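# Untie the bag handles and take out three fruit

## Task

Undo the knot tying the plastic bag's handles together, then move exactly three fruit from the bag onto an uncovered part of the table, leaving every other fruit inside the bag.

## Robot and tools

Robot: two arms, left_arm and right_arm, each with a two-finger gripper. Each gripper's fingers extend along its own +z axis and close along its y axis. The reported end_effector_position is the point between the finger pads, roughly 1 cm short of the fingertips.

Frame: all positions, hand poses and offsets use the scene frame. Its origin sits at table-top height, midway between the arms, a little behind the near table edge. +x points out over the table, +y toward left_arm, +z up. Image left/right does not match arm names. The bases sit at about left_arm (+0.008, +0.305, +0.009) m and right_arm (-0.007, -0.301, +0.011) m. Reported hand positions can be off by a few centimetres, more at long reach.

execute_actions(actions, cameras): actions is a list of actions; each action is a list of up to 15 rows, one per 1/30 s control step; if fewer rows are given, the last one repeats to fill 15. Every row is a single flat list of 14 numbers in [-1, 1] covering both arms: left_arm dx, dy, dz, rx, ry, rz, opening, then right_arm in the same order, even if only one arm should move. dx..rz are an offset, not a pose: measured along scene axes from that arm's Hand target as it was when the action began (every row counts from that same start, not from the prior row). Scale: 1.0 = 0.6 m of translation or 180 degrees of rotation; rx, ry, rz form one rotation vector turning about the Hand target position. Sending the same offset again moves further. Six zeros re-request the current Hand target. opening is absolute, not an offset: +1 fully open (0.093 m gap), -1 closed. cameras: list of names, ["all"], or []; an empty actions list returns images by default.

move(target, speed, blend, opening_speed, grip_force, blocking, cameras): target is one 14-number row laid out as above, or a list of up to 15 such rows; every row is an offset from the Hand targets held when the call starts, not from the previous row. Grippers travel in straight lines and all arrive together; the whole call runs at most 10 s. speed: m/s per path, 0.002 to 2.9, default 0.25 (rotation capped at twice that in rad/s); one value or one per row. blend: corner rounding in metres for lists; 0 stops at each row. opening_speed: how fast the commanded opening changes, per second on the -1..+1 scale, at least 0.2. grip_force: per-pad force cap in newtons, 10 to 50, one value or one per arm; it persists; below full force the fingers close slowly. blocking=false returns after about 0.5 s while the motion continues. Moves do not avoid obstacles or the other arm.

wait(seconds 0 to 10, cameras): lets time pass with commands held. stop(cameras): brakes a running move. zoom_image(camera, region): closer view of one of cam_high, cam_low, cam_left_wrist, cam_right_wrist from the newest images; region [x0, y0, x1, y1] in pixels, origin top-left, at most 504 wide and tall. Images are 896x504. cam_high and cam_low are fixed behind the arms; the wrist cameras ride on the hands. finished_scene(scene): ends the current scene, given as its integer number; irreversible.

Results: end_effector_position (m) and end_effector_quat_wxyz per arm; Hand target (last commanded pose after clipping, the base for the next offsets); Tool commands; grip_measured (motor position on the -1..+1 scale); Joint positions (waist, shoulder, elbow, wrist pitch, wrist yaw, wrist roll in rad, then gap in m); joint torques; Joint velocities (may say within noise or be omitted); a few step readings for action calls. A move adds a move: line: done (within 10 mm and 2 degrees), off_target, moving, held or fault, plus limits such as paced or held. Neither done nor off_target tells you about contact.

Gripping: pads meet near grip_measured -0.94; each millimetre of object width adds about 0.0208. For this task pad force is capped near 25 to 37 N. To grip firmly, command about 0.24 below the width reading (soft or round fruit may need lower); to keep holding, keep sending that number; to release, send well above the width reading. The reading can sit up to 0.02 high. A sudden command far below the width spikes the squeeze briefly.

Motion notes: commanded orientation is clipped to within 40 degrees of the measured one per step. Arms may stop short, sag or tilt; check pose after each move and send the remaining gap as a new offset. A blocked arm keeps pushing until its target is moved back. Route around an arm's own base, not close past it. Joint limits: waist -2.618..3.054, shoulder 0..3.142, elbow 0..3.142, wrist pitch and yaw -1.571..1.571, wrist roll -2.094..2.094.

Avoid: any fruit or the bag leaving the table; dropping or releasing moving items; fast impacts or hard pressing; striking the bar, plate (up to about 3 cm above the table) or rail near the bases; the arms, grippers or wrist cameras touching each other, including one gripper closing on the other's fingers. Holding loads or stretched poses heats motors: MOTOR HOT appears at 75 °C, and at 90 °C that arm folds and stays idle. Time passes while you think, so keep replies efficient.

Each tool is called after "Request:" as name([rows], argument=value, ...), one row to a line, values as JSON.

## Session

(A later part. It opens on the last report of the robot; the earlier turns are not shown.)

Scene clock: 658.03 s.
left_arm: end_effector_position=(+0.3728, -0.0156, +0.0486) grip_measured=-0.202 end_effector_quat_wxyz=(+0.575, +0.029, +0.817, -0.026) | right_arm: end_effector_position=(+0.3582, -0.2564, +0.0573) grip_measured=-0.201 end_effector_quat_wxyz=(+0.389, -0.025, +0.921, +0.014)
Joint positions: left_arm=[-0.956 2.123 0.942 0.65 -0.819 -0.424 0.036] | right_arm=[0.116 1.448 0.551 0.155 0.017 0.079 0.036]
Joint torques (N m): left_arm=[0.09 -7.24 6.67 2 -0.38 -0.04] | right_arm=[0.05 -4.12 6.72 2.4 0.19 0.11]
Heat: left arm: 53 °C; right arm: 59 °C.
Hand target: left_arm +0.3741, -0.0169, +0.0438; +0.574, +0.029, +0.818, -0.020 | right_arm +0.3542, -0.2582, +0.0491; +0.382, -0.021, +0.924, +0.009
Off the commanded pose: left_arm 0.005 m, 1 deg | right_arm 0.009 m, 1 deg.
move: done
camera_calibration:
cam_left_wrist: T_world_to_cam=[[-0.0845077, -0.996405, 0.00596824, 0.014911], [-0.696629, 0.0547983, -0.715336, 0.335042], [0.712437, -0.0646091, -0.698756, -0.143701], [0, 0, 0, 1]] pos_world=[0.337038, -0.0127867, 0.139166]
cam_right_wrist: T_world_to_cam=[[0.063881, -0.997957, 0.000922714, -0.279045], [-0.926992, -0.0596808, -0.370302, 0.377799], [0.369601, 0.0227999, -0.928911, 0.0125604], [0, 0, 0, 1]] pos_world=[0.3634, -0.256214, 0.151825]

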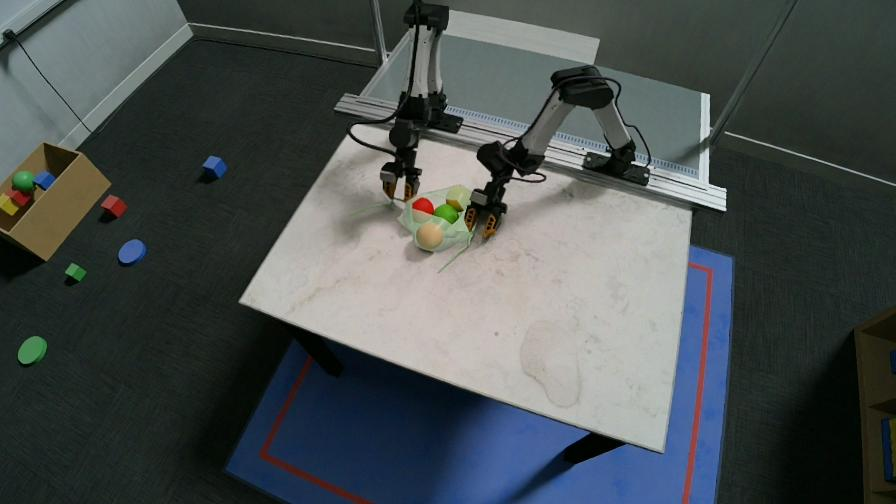

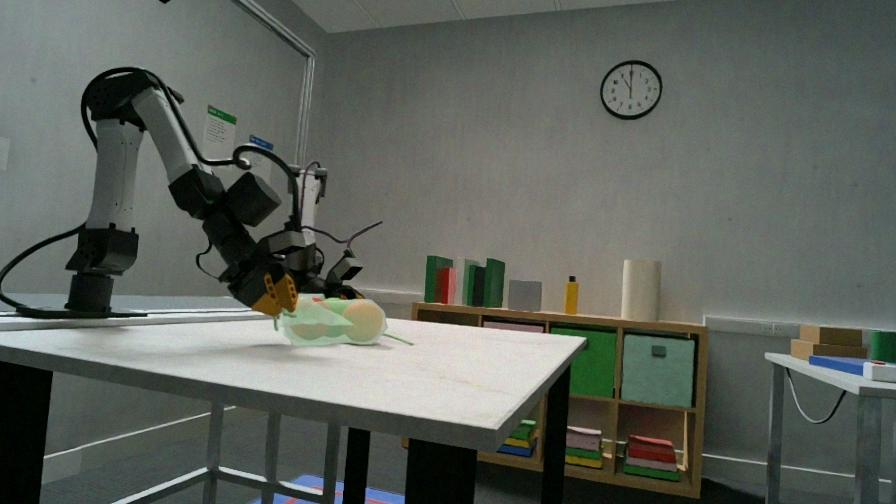

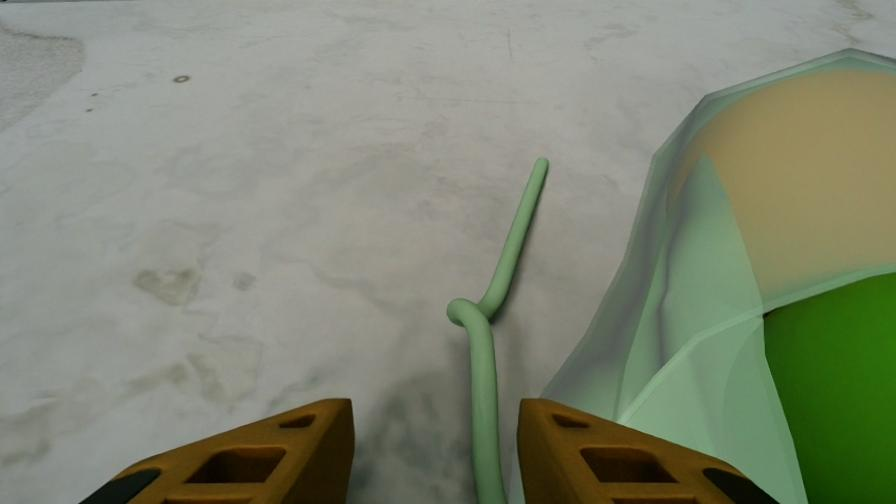

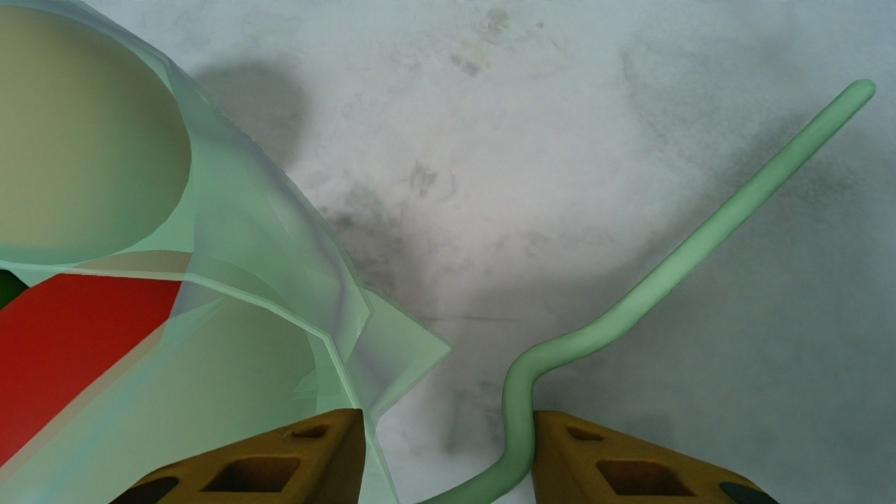

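Request:
move([
  [-0.03,0.0,0.15,0,0,0,0.4,-0.03,0,0.15,0,0,0,0.4],
  [-0.1,0.2,0.25,0,0,0,0.4,-0.1,0.1,0.32,0,0.2,0,0.4],
], speed=0.15, blend=0.03, cameras=["all"])

Scene clock: 670.23 s.
left_arm: end_effector_position=(+0.3173, +0.0989, +0.2011) grip_measured=+0.398 end_effector_quat_wxyz=(+0.583, +0.017, +0.812, -0.028) | right_arm: end_effector_position=(+0.2945, -0.2013, +0.2366) grip_measured=+0.399 end_effector_quat_wxyz=(+0.081, -0.019, +0.997, +0.010)
Joint positions: left_arm=[-0.884 1.276 0.687 0.116 -0.773 -0.381 0.064] | right_arm=[0.282 1.602 1.76 -1.53 -0.009 0.257 0.064]
Joint torques (N m): left_arm=[0.68 -5.19 5.9 1.94 -0.14 0.06] | right_arm=[0.16 -5.48 11.21 0.74 -0.04 0.08]
Heat: left arm: 52 °C; right arm: 59 °C.
Hand target: left_arm +0.3141, +0.1032, +0.1939; +0.574, +0.028, +0.818, -0.020 | right_arm +0.2943, -0.1982, +0.2411; +0.078, -0.017, +0.997, +0.015
Off the commanded pose: left_arm 0.009 m, 2 deg | right_arm 0.006 m, 1 deg.
move: done
camera_calibration:
cam_left_wrist: T_world_to_cam=[[-0.0672559, -0.997477, 0.0227005, 0.11456], [-0.683778, 0.0295118, -0.729093, 0.400328], [0.726584, -0.0645579, -0.684038, 0.00240322], [0, 0, 0, 1]] pos_world=[0.279694, 0.102612, 0.290919]
cam_right_wrist: T_world_to_cam=[[0.0482484, -0.998715, -0.0155134, -0.211786], [-0.965667, -0.0506098, 0.254805, 0.253724], [-0.255263, 0.0026868, -0.966868, 0.390365], [0, 0, 0, 1]] pos_world=[0.354878, -0.199722, 0.309496]

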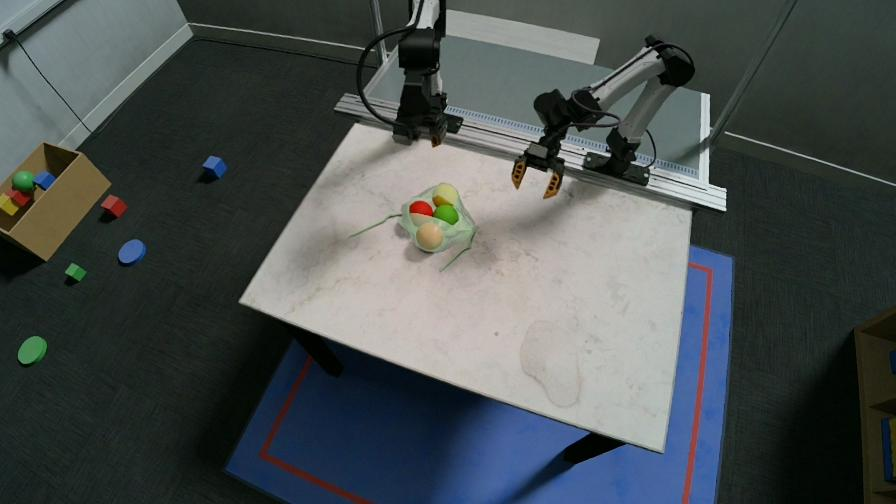

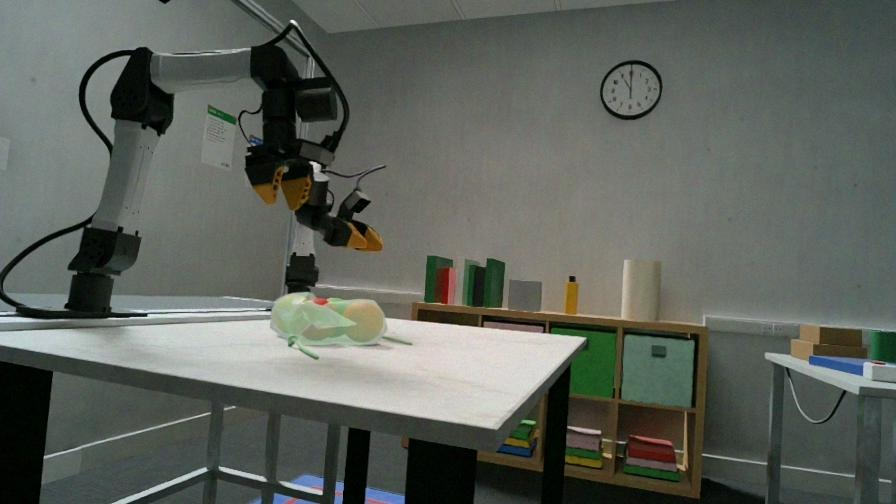

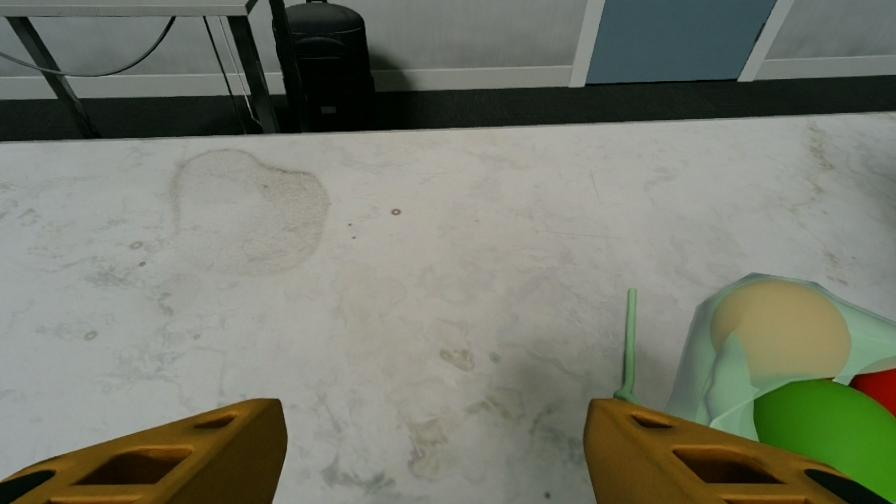

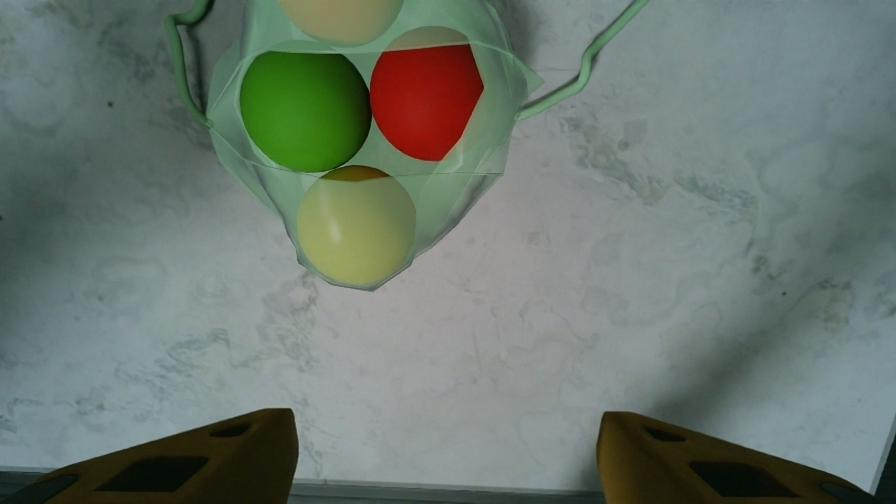

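Request:
move([
  [0,0,0.04,0,0,0,0.4,-0.13,-0.22,0,0,0,0,0.4],
  [0.0865,-0.3587,0.04,0.0867,0.2959,-0.1263,0.85,-0.13,-0.22,0,0,0,0,0.85],
], speed=0.25, blend=0.03, cameras=["cam_high","cam_left_wrist"])

Scene clock: 704.87 s.
left_arm: end_effector_position=(+0.3641, -0.1144, +0.2252) grip_measured=+0.848 end_effector_quat_wxyz=(+0.238, +0.242, +0.935, -0.107) | right_arm: end_effector_position=(+0.2243, -0.3320, +0.2416) grip_measured=+0.849 end_effector_quat_wxyz=(+0.091, -0.017, +0.996, +0.007)
Joint positions: left_arm=[-0.872 2.463 2.846 -1.435 -0.099 -0.363 0.086] | right_arm=[-0.27 1.314 1.495 -1.565 -0.111 -0.282 0.086]
Joint torques (N m): left_arm=[1.03 -9.5 7.61 1.35 0.04 0.07] | right_arm=[-0.85 -5.34 6.42 0.77 -0.16 -0.07]
Heat: left arm: 51 °C; right arm: 61 °C.
Hand target: left_arm +0.3659, -0.1123, +0.2178; +0.126, +0.246, +0.961, -0.032 | right_arm +0.2163, -0.3302, +0.2412; +0.078, -0.017, +0.997, +0.015
Off the commanded pose: left_arm 0.008 m, 16 deg | right_arm 0.008 m, 2 deg.
elbow stopped short (left arm): the move would have taken joint 3 (elbow) straighter than the controller allows.
joint sent to its limit (right arm) — joint 4 (wrist pitch), lower limit. The joint targets still meet the commanded pose.
move: off_target (left_arm); target 2's new opening was sent with left_arm's hand 0.008 m and 16 deg from that target
camera_calibration:
cam_left_wrist: T_world_to_cam=[[-0.509664, -0.856031, 0.0863302, 0.067501], [-0.859597, 0.502373, -0.093347, 0.431224], [0.0365379, -0.121785, -0.991884, 0.28511], [0, 0, 0, 1]] pos_world=[0.394665, -0.124131, 0.317222]
Images, in order (width x height): cam_high 896x504, cam_left_wrist 896x504.

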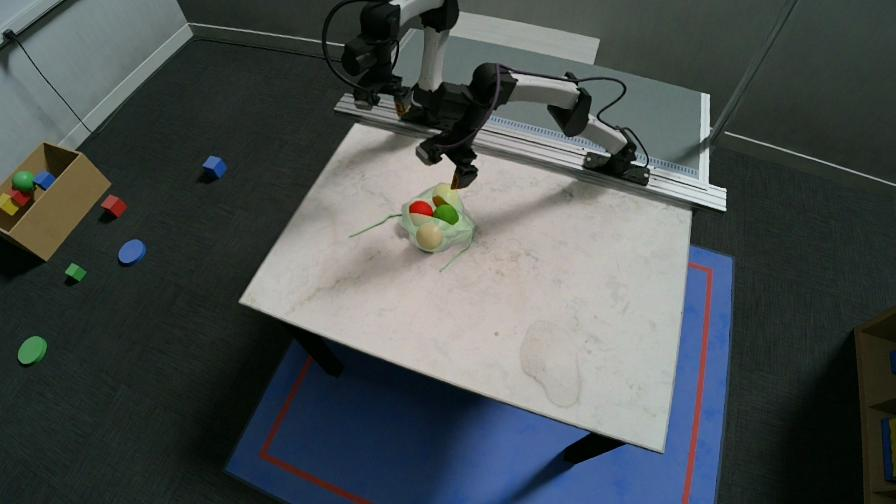

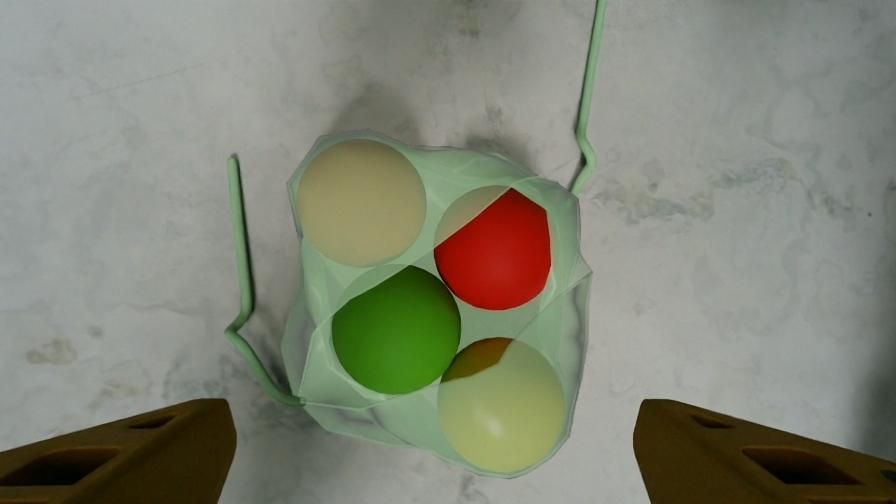

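Request:
move([
  [-0.11,0.387,0.02,0,0,0,0.85,0.0,0.0,0.03,0,0,0,0.77],
  [-0.11,0.387,0.02,0,0,0,0.85,0.243,0.359,-0.119,-0.0081,-0.0064,0.0328,0.77],
], speed=0.3, blend=0.05, cameras=["cam_left_wrist","cam_right_wrist"])

Scene clock: 786.67 s.
left_arm: end_effector_position=(+0.3049, +0.1172, +0.2283) grip_measured=+0.848 end_effector_quat_wxyz=(+0.128, +0.242, +0.961, -0.028) | right_arm: end_effector_position=(+0.3555, -0.1150, +0.1647) grip_measured=+0.771 end_effector_quat_wxyz=(+0.076, -0.075, +0.994, +0.009)
Joint positions: left_arm=[-0.544 1.684 1.752 -1.38 -0.014 -0.07 0.086] | right_arm=[0.462 1.903 1.846 -1.322 0.015 0.321 0.082]
Joint torques (N m): left_arm=[0.65 -7.97 5.24 0.98 0.1 0.08] | right_arm=[-0.25 -8.68 11.54 0.92 0.16 0.07]
Heat: left arm: 54 °C; right arm: 56 °C.
Hand target: left_arm +0.2998, +0.1200, +0.2298; +0.126, +0.246, +0.961, -0.032 | right_arm +0.3620, -0.1148, +0.1696; +0.087, -0.070, +0.994, +0.006
Off the commanded pose: left_arm 0.006 m, 1 deg | right_arm 0.008 m, 1 deg.
move: done
camera_calibration:
cam_left_wrist: T_world_to_cam=[[-0.478926, -0.877849, -0.00329184, 0.248792], [-0.86611, 0.471904, 0.164804, 0.21092], [-0.143119, 0.0817799, -0.986321, 0.348245], [0, 0, 0, 1]] pos_world=[0.351673, 0.0903884, 0.30954]
cam_right_wrist: T_world_to_cam=[[0.159625, -0.987159, -0.00606868, -0.169434], [-0.952233, -0.155593, 0.26276, 0.317074], [-0.26033, -0.0361644, -0.964842, 0.333164], [0, 0, 0, 1]] pos_world=[0.415707, -0.105875, 0.237108]
Images, in order (width x height): cam_left_wrist 896x504, cam_right_wrist 896x504.

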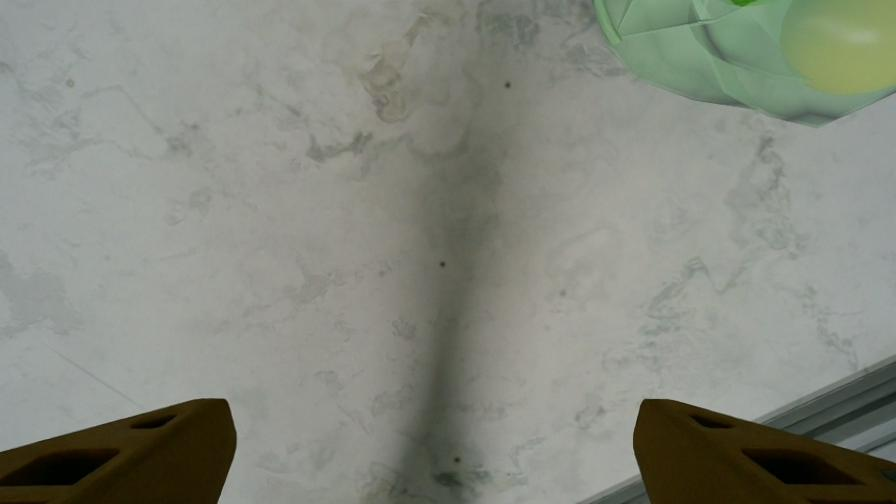

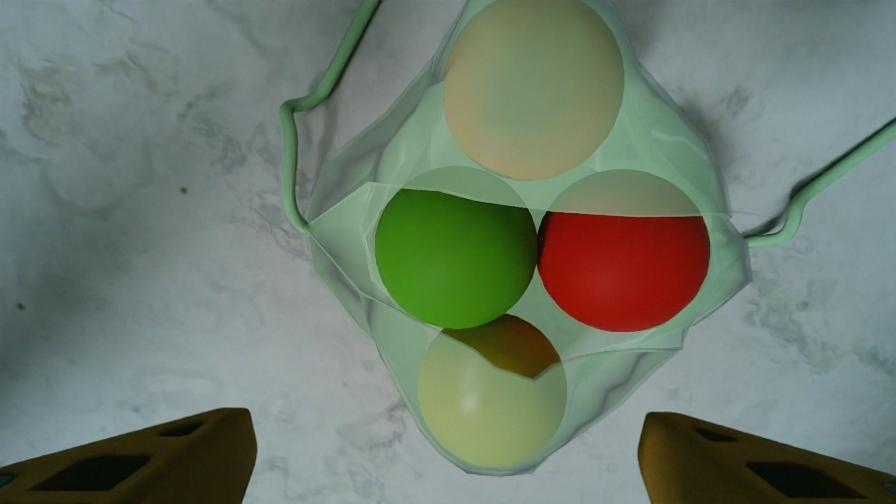

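Request:
move(target=[0,0,0,0,0,0,0.85,0.0143,-0.004,-0.12,0,0,0,0.77], speed=0.12, cameras=["cam_low","cam_right_wrist"])

Scene clock: 804.80 s.
left_arm: end_effector_position=(+0.3049, +0.1172, +0.2283) grip_measured=+0.848 end_effector_quat_wxyz=(+0.128, +0.242, +0.961, -0.028) | right_arm: end_effector_position=(+0.3680, -0.1106, +0.1051) grip_measured=+0.771 end_effector_quat_wxyz=(+0.090, -0.075, +0.993, +0.015)
Joint positions: left_arm=[-0.544 1.684 1.752 -1.38 -0.014 -0.07 0.086] | right_arm=[0.462 1.924 1.634 -1.061 0.016 0.322 0.082]
Joint torques (N m): left_arm=[0.62 -7.94 5.24 0.98 0.11 0.07] | right_arm=[-1.13 -8.96 7.39 1.17 0.17 0.01]
Heat: left arm: 52 °C; right arm: 58 °C.
Hand target: left_arm +0.2998, +0.1200, +0.2298; +0.126, +0.246, +0.961, -0.032 | right_arm +0.3706, -0.1173, +0.0976; +0.087, -0.070, +0.994, +0.006
Off the commanded pose: left_arm 0.006 m, 1 deg | right_arm 0.010 m, 1 deg.
move: done
camera_calibration:
cam_right_wrist: T_world_to_cam=[[0.159841, -0.987038, -0.0143546, -0.166629], [-0.958561, -0.158671, 0.236608, 0.350116], [-0.235819, -0.0240601, -0.971499, 0.27216], [0, 0, 0, 1]] pos_world=[0.426422, -0.102367, 0.179171]
Images, in order (width x height): cam_low 896x504, cam_right_wrist 896x504.

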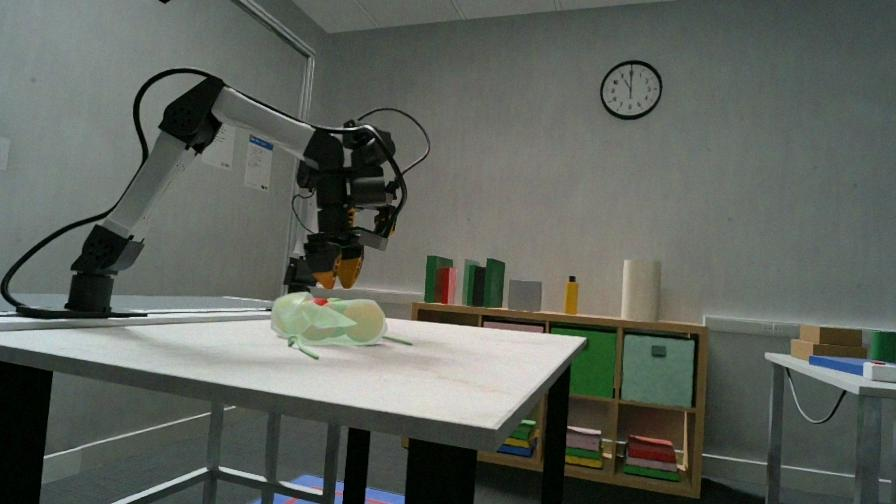

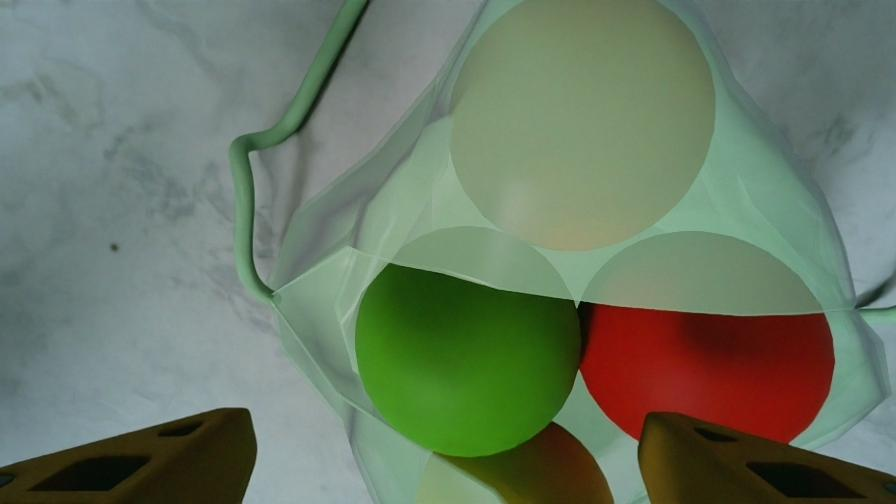

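Request:
move([
  [0,0,0,0,0,0,0.85,-0.007,-0.012,-0.01,0,0,0,0.77],
  [0,0,0,0,0,0,0.85,-0.009,-0.012,-0.06,0,0,0,0.77],
], speed=0.08, cameras=["cam_low","cam_right_wrist"])

Scene clock: 817.93 s.
left_arm: end_effector_position=(+0.3049, +0.1172, +0.2283) grip_measured=+0.848 end_effector_quat_wxyz=(+0.128, +0.242, +0.961, -0.028) | right_arm: end_effector_position=(+0.3665, -0.1186, +0.0696) grip_measured=+0.771 end_effector_quat_wxyz=(+0.092, -0.071, +0.993, +0.014)
Joint positions: left_arm=[-0.544 1.684 1.752 -1.38 -0.014 -0.07 0.086] | right_arm=[0.448 1.924 1.489 -0.912 0.016 0.316 0.082]
Joint torques (N m): left_arm=[0.73 -8.01 5.2 0.99 0.11 0.1] | right_arm=[-0.58 -9.13 6.65 1.16 0.17 -0.02]
Heat: left arm: 52 °C; right arm: 57 °C.
Hand target: left_arm +0.2998, +0.1200, +0.2298; +0.126, +0.246, +0.961, -0.032 | right_arm +0.3652, -0.1244, +0.0616; +0.087, -0.070, +0.994, +0.006
Off the commanded pose: left_arm 0.006 m, 1 deg | right_arm 0.010 m, 1 deg.
move: done
camera_calibration:
cam_right_wrist: T_world_to_cam=[[0.152436, -0.988211, -0.014221, -0.172331], [-0.960882, -0.151556, 0.231812, 0.357846], [-0.231234, -0.0216718, -0.972657, 0.235714], [0, 0, 0, 1]] pos_world=[0.424623, -0.110957, 0.143865]
Images, in order (width x height): cam_low 896x504, cam_right_wrist 896x504.

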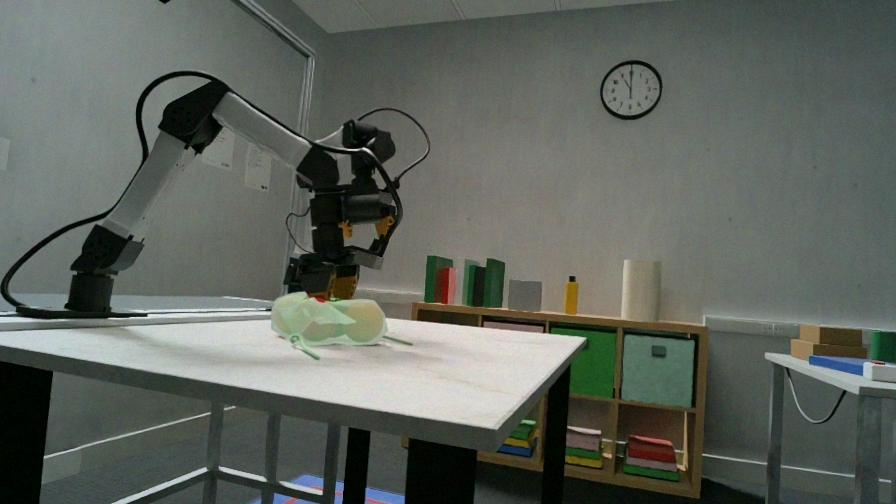

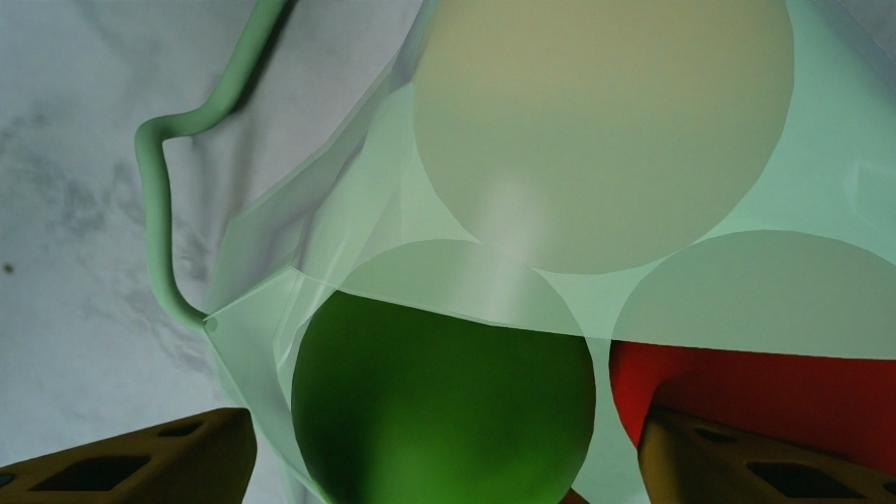

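Request:
move([
  [0,0,0,0,0,0,0.85,0,0,-0.02,0,0,0,0.74],
  [0,0,0,0,0,0,0.85,0,0,-0.045,0,0,0,0.74],
], speed=0.06, cameras=["cam_low","cam_right_wrist"])

Scene clock: 837.17 s.
left_arm: end_effector_position=(+0.3049, +0.1172, +0.2283) grip_measured=+0.848 end_effector_quat_wxyz=(+0.128, +0.242, +0.961, -0.028) | right_arm: end_effector_position=(+0.3680, -0.1186, +0.0466) grip_measured=+0.741 end_effector_quat_wxyz=(+0.097, -0.071, +0.993, +0.017)
Joint positions: left_arm=[-0.544 1.684 1.752 -1.38 -0.014 -0.07 0.086] | right_arm=[0.448 1.944 1.421 -0.812 0.016 0.316 0.081]
Joint torques (N m): left_arm=[0.69 -7.91 5.26 0.98 0.09 0.08] | right_arm=[-0.51 -8.2 6.64 1.14 0.16 -0.05]
Heat: left arm: 51 °C; right arm: 56 °C.
Hand target: left_arm +0.2998, +0.1200, +0.2298; +0.126, +0.246, +0.961, -0.032 | right_arm +0.3652, -0.1244, +0.0348; +0.087, -0.070, +0.994, +0.006
Off the commanded pose: left_arm 0.006 m, 1 deg | right_arm 0.014 m, 2 deg.
move: off_target (right_arm)
camera_calibration:
cam_right_wrist: T_world_to_cam=[[0.152863, -0.988089, -0.0176876, -0.172796], [-0.96317, -0.152966, 0.221145, 0.365766], [-0.221216, -0.0167686, -0.975081, 0.210745], [0, 0, 0, 1]] pos_world=[0.425329, -0.111254, 0.12155]
Images, in order (width x height): cam_low 896x504, cam_right_wrist 896x504.

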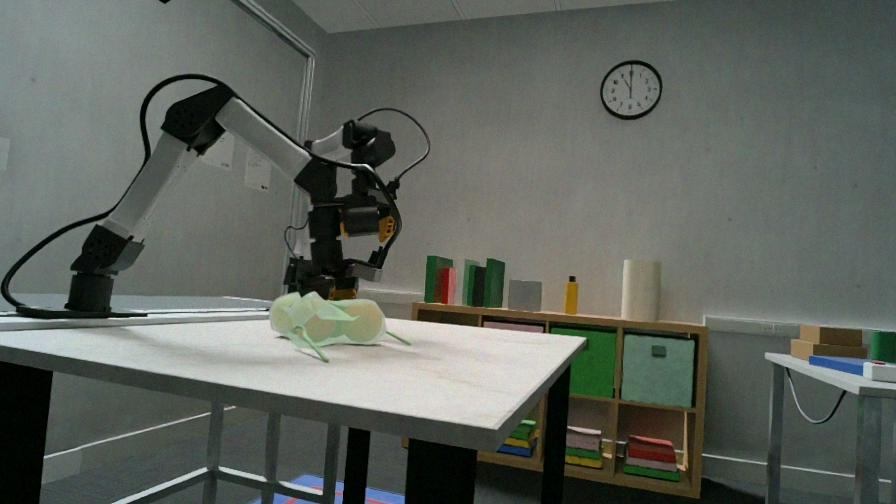

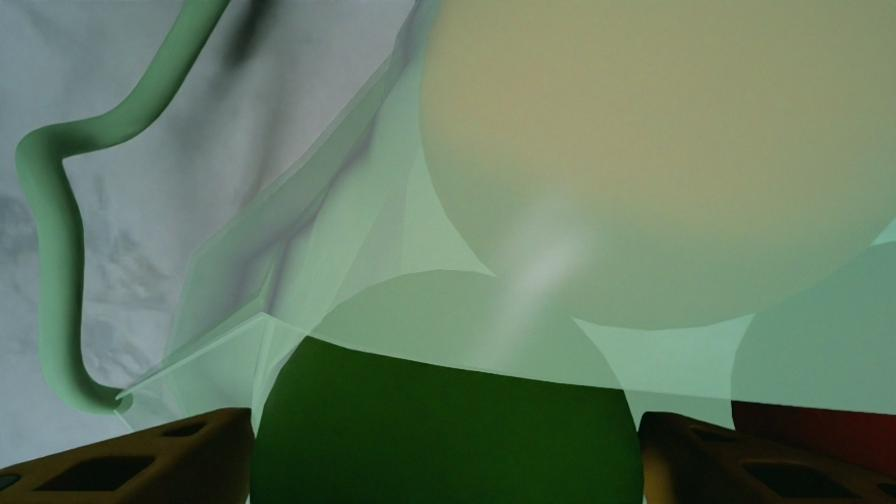

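Request:
move(target=[0,0,0,0,0,0,0.85,0,0,-0.02,0,0,0,0.74], speed=0.06, cameras=["cam_right_wrist"])

Scene clock: 845.07 s.
left_arm: end_effector_position=(+0.3049, +0.1172, +0.2283) grip_measured=+0.848 end_effector_quat_wxyz=(+0.128, +0.242, +0.961, -0.028) | right_arm: end_effector_position=(+0.3682, -0.1189, +0.0342) grip_measured=+0.741 end_effector_quat_wxyz=(+0.097, -0.071, +0.993, +0.016)
Joint positions: left_arm=[-0.544 1.684 1.752 -1.38 -0.014 -0.07 0.086] | right_arm=[0.448 1.961 1.394 -0.769 0.016 0.316 0.081]
Joint torques (N m): left_arm=[0.66 -7.94 5.22 1 0.1 0.08] | right_arm=[-0.47 -8.21 6.6 1.17 0.18 -0.01]
Heat: left arm: 51 °C; right arm: 56 °C.
Hand target: left_arm +0.2998, +0.1200, +0.2298; +0.126, +0.246, +0.961, -0.032 | right_arm +0.3652, -0.1245, +0.0226; +0.087, -0.070, +0.994, +0.006
Off the commanded pose: left_arm 0.006 m, 1 deg | right_arm 0.013 m, 2 deg.
move: off_target (right_arm)
camera_calibration:
cam_right_wrist: T_world_to_cam=[[0.1528, -0.988108, -0.0171726, -0.173308], [-0.962881, -0.152767, 0.222538, 0.368631], [-0.222515, -0.0174687, -0.974773, 0.199084], [0, 0, 0, 1]] pos_world=[0.425728, -0.111455, 0.109052]
Images, in order (width x height): cam_right_wrist 896x504.

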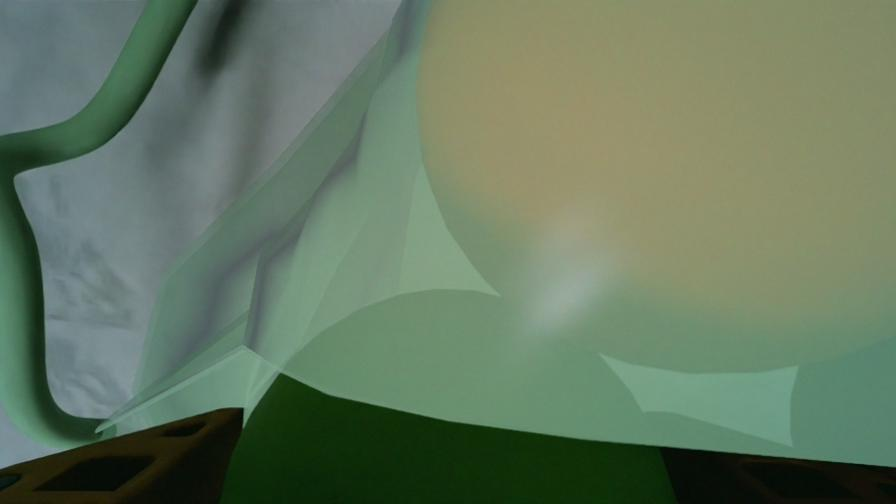

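Request:
move(target=[0,0,0,0,0,0,0.85,0,0,0.01,0,0,0,0.2], speed=0.06, opening_speed=0.4, cameras=["cam_right_wrist"])

Scene clock: 852.97 s.
left_arm: end_effector_position=(+0.3049, +0.1172, +0.2283) grip_measured=+0.848 end_effector_quat_wxyz=(+0.128, +0.242, +0.961, -0.028) | right_arm: end_effector_position=(+0.3683, -0.1188, +0.0342) grip_measured=+0.396 end_effector_quat_wxyz=(+0.097, -0.071, +0.993, +0.016)
Joint positions: left_arm=[-0.544 1.684 1.752 -1.38 -0.014 -0.07 0.086] | right_arm=[0.448 1.961 1.394 -0.769 0.016 0.316 0.064]
Joint torques (N m): left_arm=[0.65 -7.91 5.24 0.99 0.08 0.08] | right_arm=[-0.42 -9.16 7.99 0.89 0.18 -0.03]
Heat: left arm: 51 °C; right arm: 56 °C.
Hand target: left_arm +0.2998, +0.1200, +0.2298; +0.126, +0.246, +0.961, -0.032 | right_arm +0.3653, -0.1244, +0.0286; +0.087, -0.070, +0.994, +0.006
Off the commanded pose: left_arm 0.006 m, 1 deg | right_arm 0.009 m, 2 deg.
move: done
camera_calibration:
cam_right_wrist: T_world_to_cam=[[0.152853, -0.988097, -0.0173407, -0.173309], [-0.962938, -0.152861, 0.222225, 0.368657], [-0.22223, -0.0172697, -0.974841, 0.19909], [0, 0, 0, 1]] pos_world=[0.425729, -0.111455, 0.109151]
Images, in order (width x height): cam_right_wrist 896x504.

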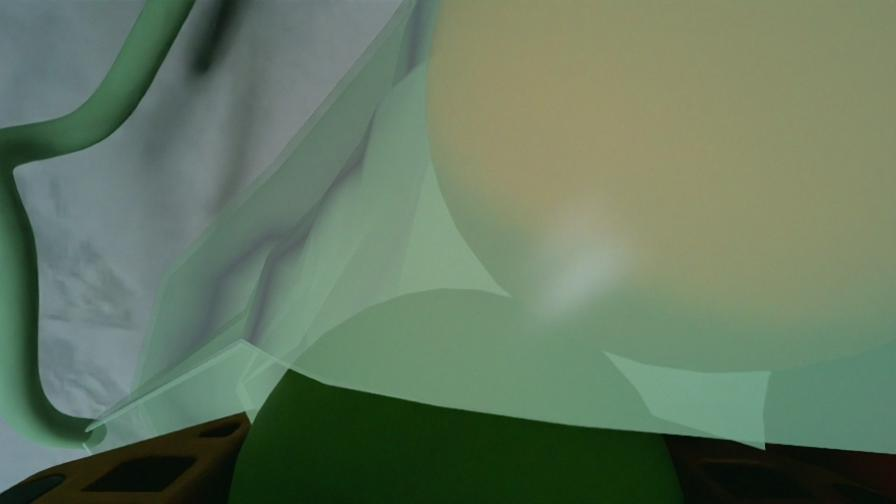

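Request:
move([
  [0,0,0,0,0,0,0.85,0,0,0.08,0,0,0,0.2],
  [0,0,0,0,0,0,0.85,-0.03,0,0.25,0,0,0,0.2],
], speed=0.08, blend=0.02, cameras=["cam_low","cam_high","cam_right_wrist"])

Scene clock: 862.47 s.
left_arm: end_effector_position=(+0.3049, +0.1172, +0.2283) grip_measured=+0.848 end_effector_quat_wxyz=(+0.128, +0.242, +0.961, -0.028) | right_arm: end_effector_position=(+0.3470, -0.1245, +0.1551) grip_measured=+0.396 end_effector_quat_wxyz=(+0.062, -0.072, +0.995, +0.002)
Joint positions: left_arm=[-0.544 1.684 1.752 -1.38 -0.014 -0.07 0.086] | right_arm=[0.451 1.882 1.782 -1.312 0.016 0.316 0.064]
Joint torques (N m): left_arm=[0.65 -7.92 5.26 0.99 0.11 0.07] | right_arm=[0.23 -13.12 11.89 0.65 0.16 0.07]
Heat: left arm: 51 °C; right arm: 57 °C.
Hand target: left_arm +0.2998, +0.1200, +0.2298; +0.126, +0.246, +0.961, -0.032 | right_arm +0.3472, -0.1244, +0.1787; +0.087, -0.070, +0.994, +0.006
Off the commanded pose: left_arm 0.006 m, 1 deg | right_arm 0.024 m, 3 deg.
move: off_target (right_arm)
camera_calibration:
cam_right_wrist: T_world_to_cam=[[0.152995, -0.988211, 0.00564329, -0.177232], [-0.945471, -0.144712, 0.291794, 0.304626], [-0.287537, -0.0499787, -0.956465, 0.32781], [0, 0, 0, 1]] pos_world=[0.409388, -0.114676, 0.225651]
Images, in order (width x height): cam_high 896x504, cam_low 896x504, cam_right_wrist 896x504.

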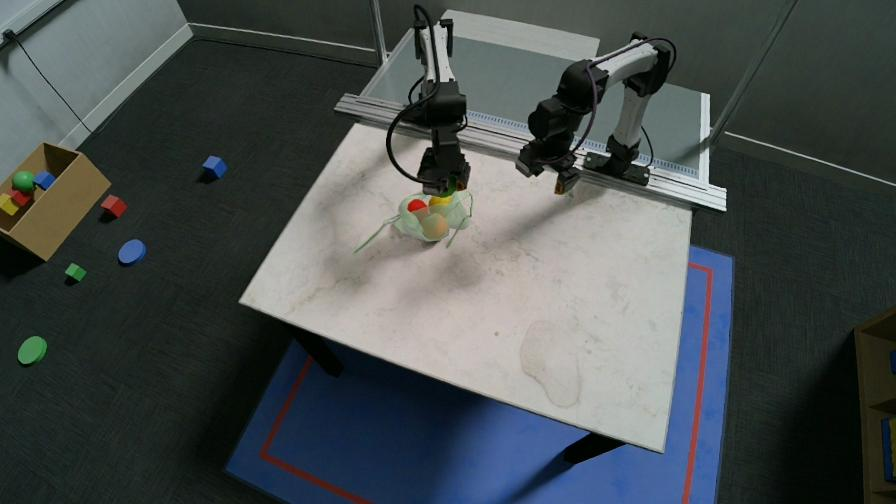

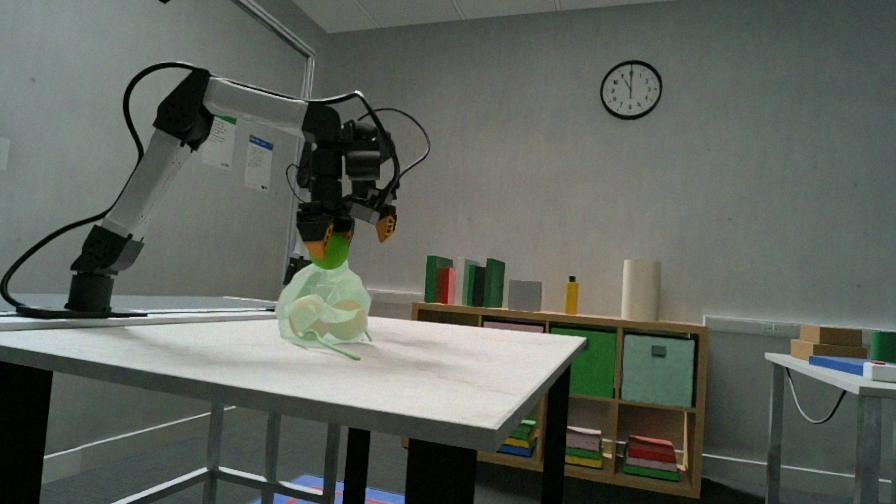

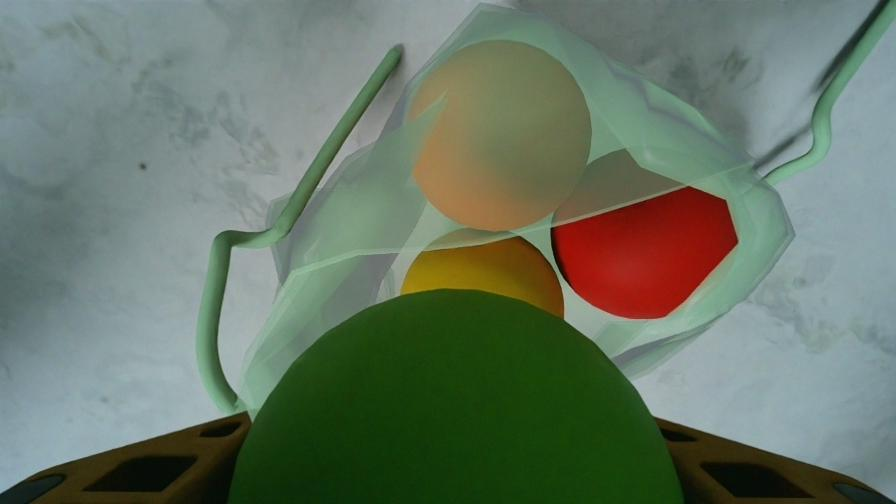

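Request:
move([
  [0,0,0,0,0,0,0.85,-0.195,0,-0.1,0,0,0,0.2],
], speed=0.1, cameras=["cam_low","cam_high","cam_right_wrist"])

Scene clock: 907.93 s.
left_arm: end_effector_position=(+0.3049, +0.1172, +0.2283) grip_measured=+0.848 end_effector_quat_wxyz=(+0.128, +0.242, +0.961, -0.028) | right_arm: end_effector_position=(+0.2305, -0.1232, +0.1139) grip_measured=+0.396 end_effector_quat_wxyz=(+0.071, -0.072, +0.995, +0.003)
Joint positions: left_arm=[-0.544 1.684 1.752 -1.38 -0.014 -0.07 0.086] | right_arm=[0.661 1.492 1.167 -1.077 0.057 0.523 0.064]
Joint torques (N m): left_arm=[0.64 -7.95 5.24 0.99 0.09 0.08] | right_arm=[0.29 -8.85 7.17 1 0.21 0.09]
Heat: left arm: 50 °C; right arm: 61 °C.
Hand target: left_arm +0.2998, +0.1200, +0.2298; +0.126, +0.246, +0.961, -0.032 | right_arm +0.2302, -0.1244, +0.1188; +0.087, -0.070, +0.994, +0.006
Off the commanded pose: left_arm 0.006 m, 1 deg | right_arm 0.005 m, 2 deg.
move: done
camera_calibration:
cam_right_wrist: T_world_to_cam=[[0.153155, -0.988188, 0.00521236, -0.157845], [-0.950674, -0.145897, 0.273739, 0.209737], [-0.269745, -0.0468796, -0.96179, 0.251839], [0, 0, 0, 1]] pos_world=[0.291499, -0.113574, 0.185625]
Images, in order (width x height): cam_high 896x504, cam_low 896x504, cam_right_wrist 896x504.

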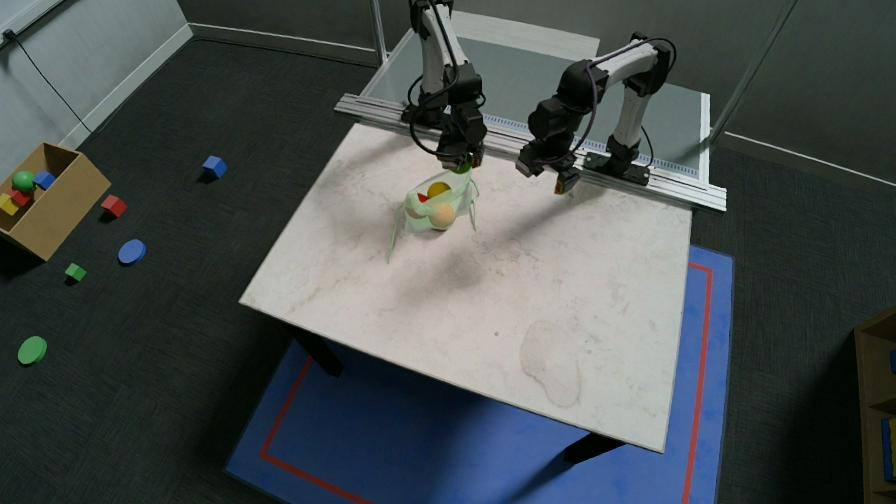

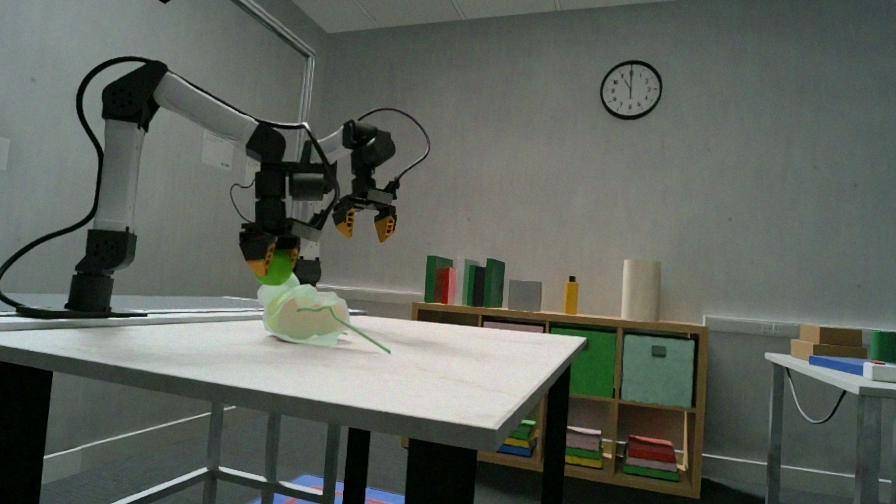

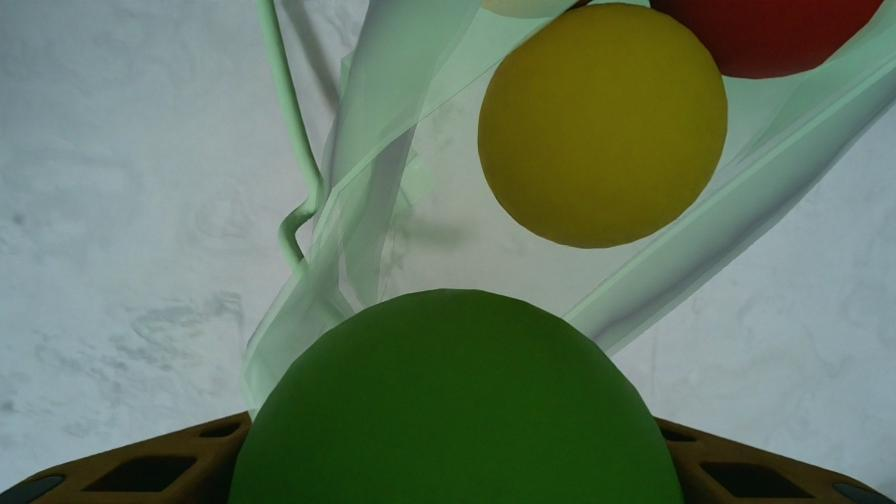

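Request:
move(target=[0,0,0,0,0,0,0.85,-0.017,-0.2,0.02,0,0,-0.3056,0.2], speed=0.12, cameras=["cam_low","cam_high","cam_right_wrist"])

Scene clock: 926.90 s.
left_arm: end_effector_position=(+0.3049, +0.1172, +0.2283) grip_measured=+0.848 end_effector_quat_wxyz=(+0.128, +0.242, +0.961, -0.028) | right_arm: end_effector_position=(+0.2277, -0.2366, +0.1291) grip_measured=+0.396 end_effector_quat_wxyz=(+0.079, +0.389, +0.917, -0.025)
Joint positions: left_arm=[-0.544 1.684 1.752 -1.38 -0.014 -0.07 0.086] | right_arm=[0.32 1.326 1.073 -1.194 0.11 1.128 0.064]
Joint torques (N m): left_arm=[0.61 -7.99 5.22 0.99 0.1 0.07] | right_arm=[-0.95 -6.58 7.01 0.49 0.34 0.08]
Heat: left arm: 50 °C; right arm: 58 °C.
Hand target: left_arm +0.2998, +0.1200, +0.2298; +0.126, +0.246, +0.961, -0.032 | right_arm +0.2200, -0.2444, +0.1307; +0.080, +0.397, +0.914, -0.035
Off the commanded pose: left_arm 0.006 m, 1 deg | right_arm 0.011 m, 2 deg.
move: off_target (right_arm)
camera_calibration:
cam_right_wrist: T_world_to_cam=[[-0.711524, -0.702509, -0.0146721, -0.00255637], [-0.682471, 0.685958, 0.252377, 0.324936], [-0.167233, 0.189585, -0.967518, 0.293676], [0, 0, 0, 1]] pos_world=[0.269053, -0.280365, 0.202093]
Images, in order (width x height): cam_high 896x504, cam_low 896x504, cam_right_wrist 896x504.

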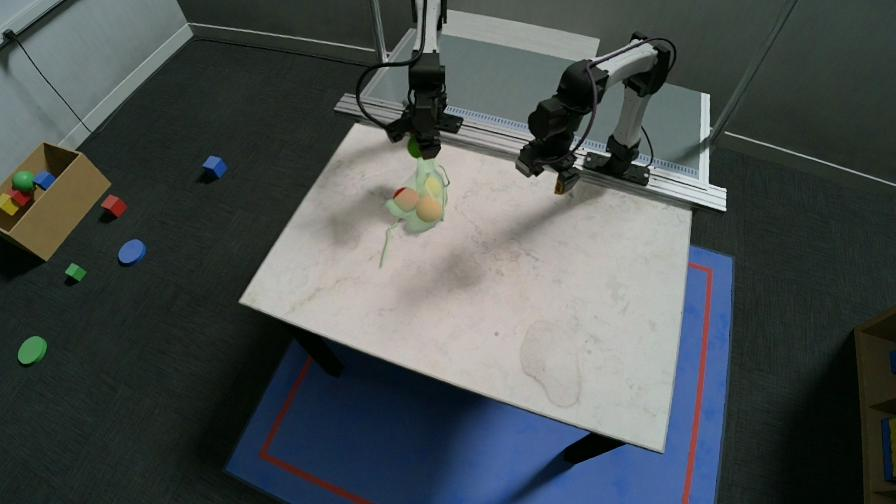

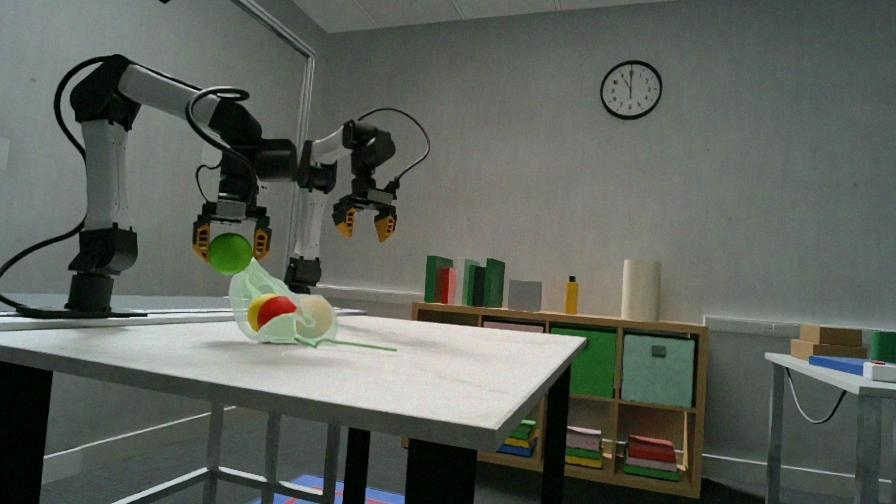

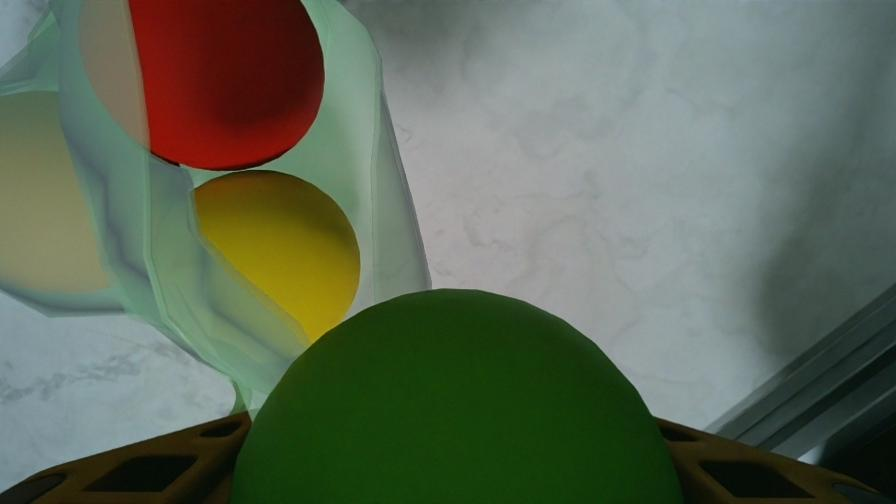

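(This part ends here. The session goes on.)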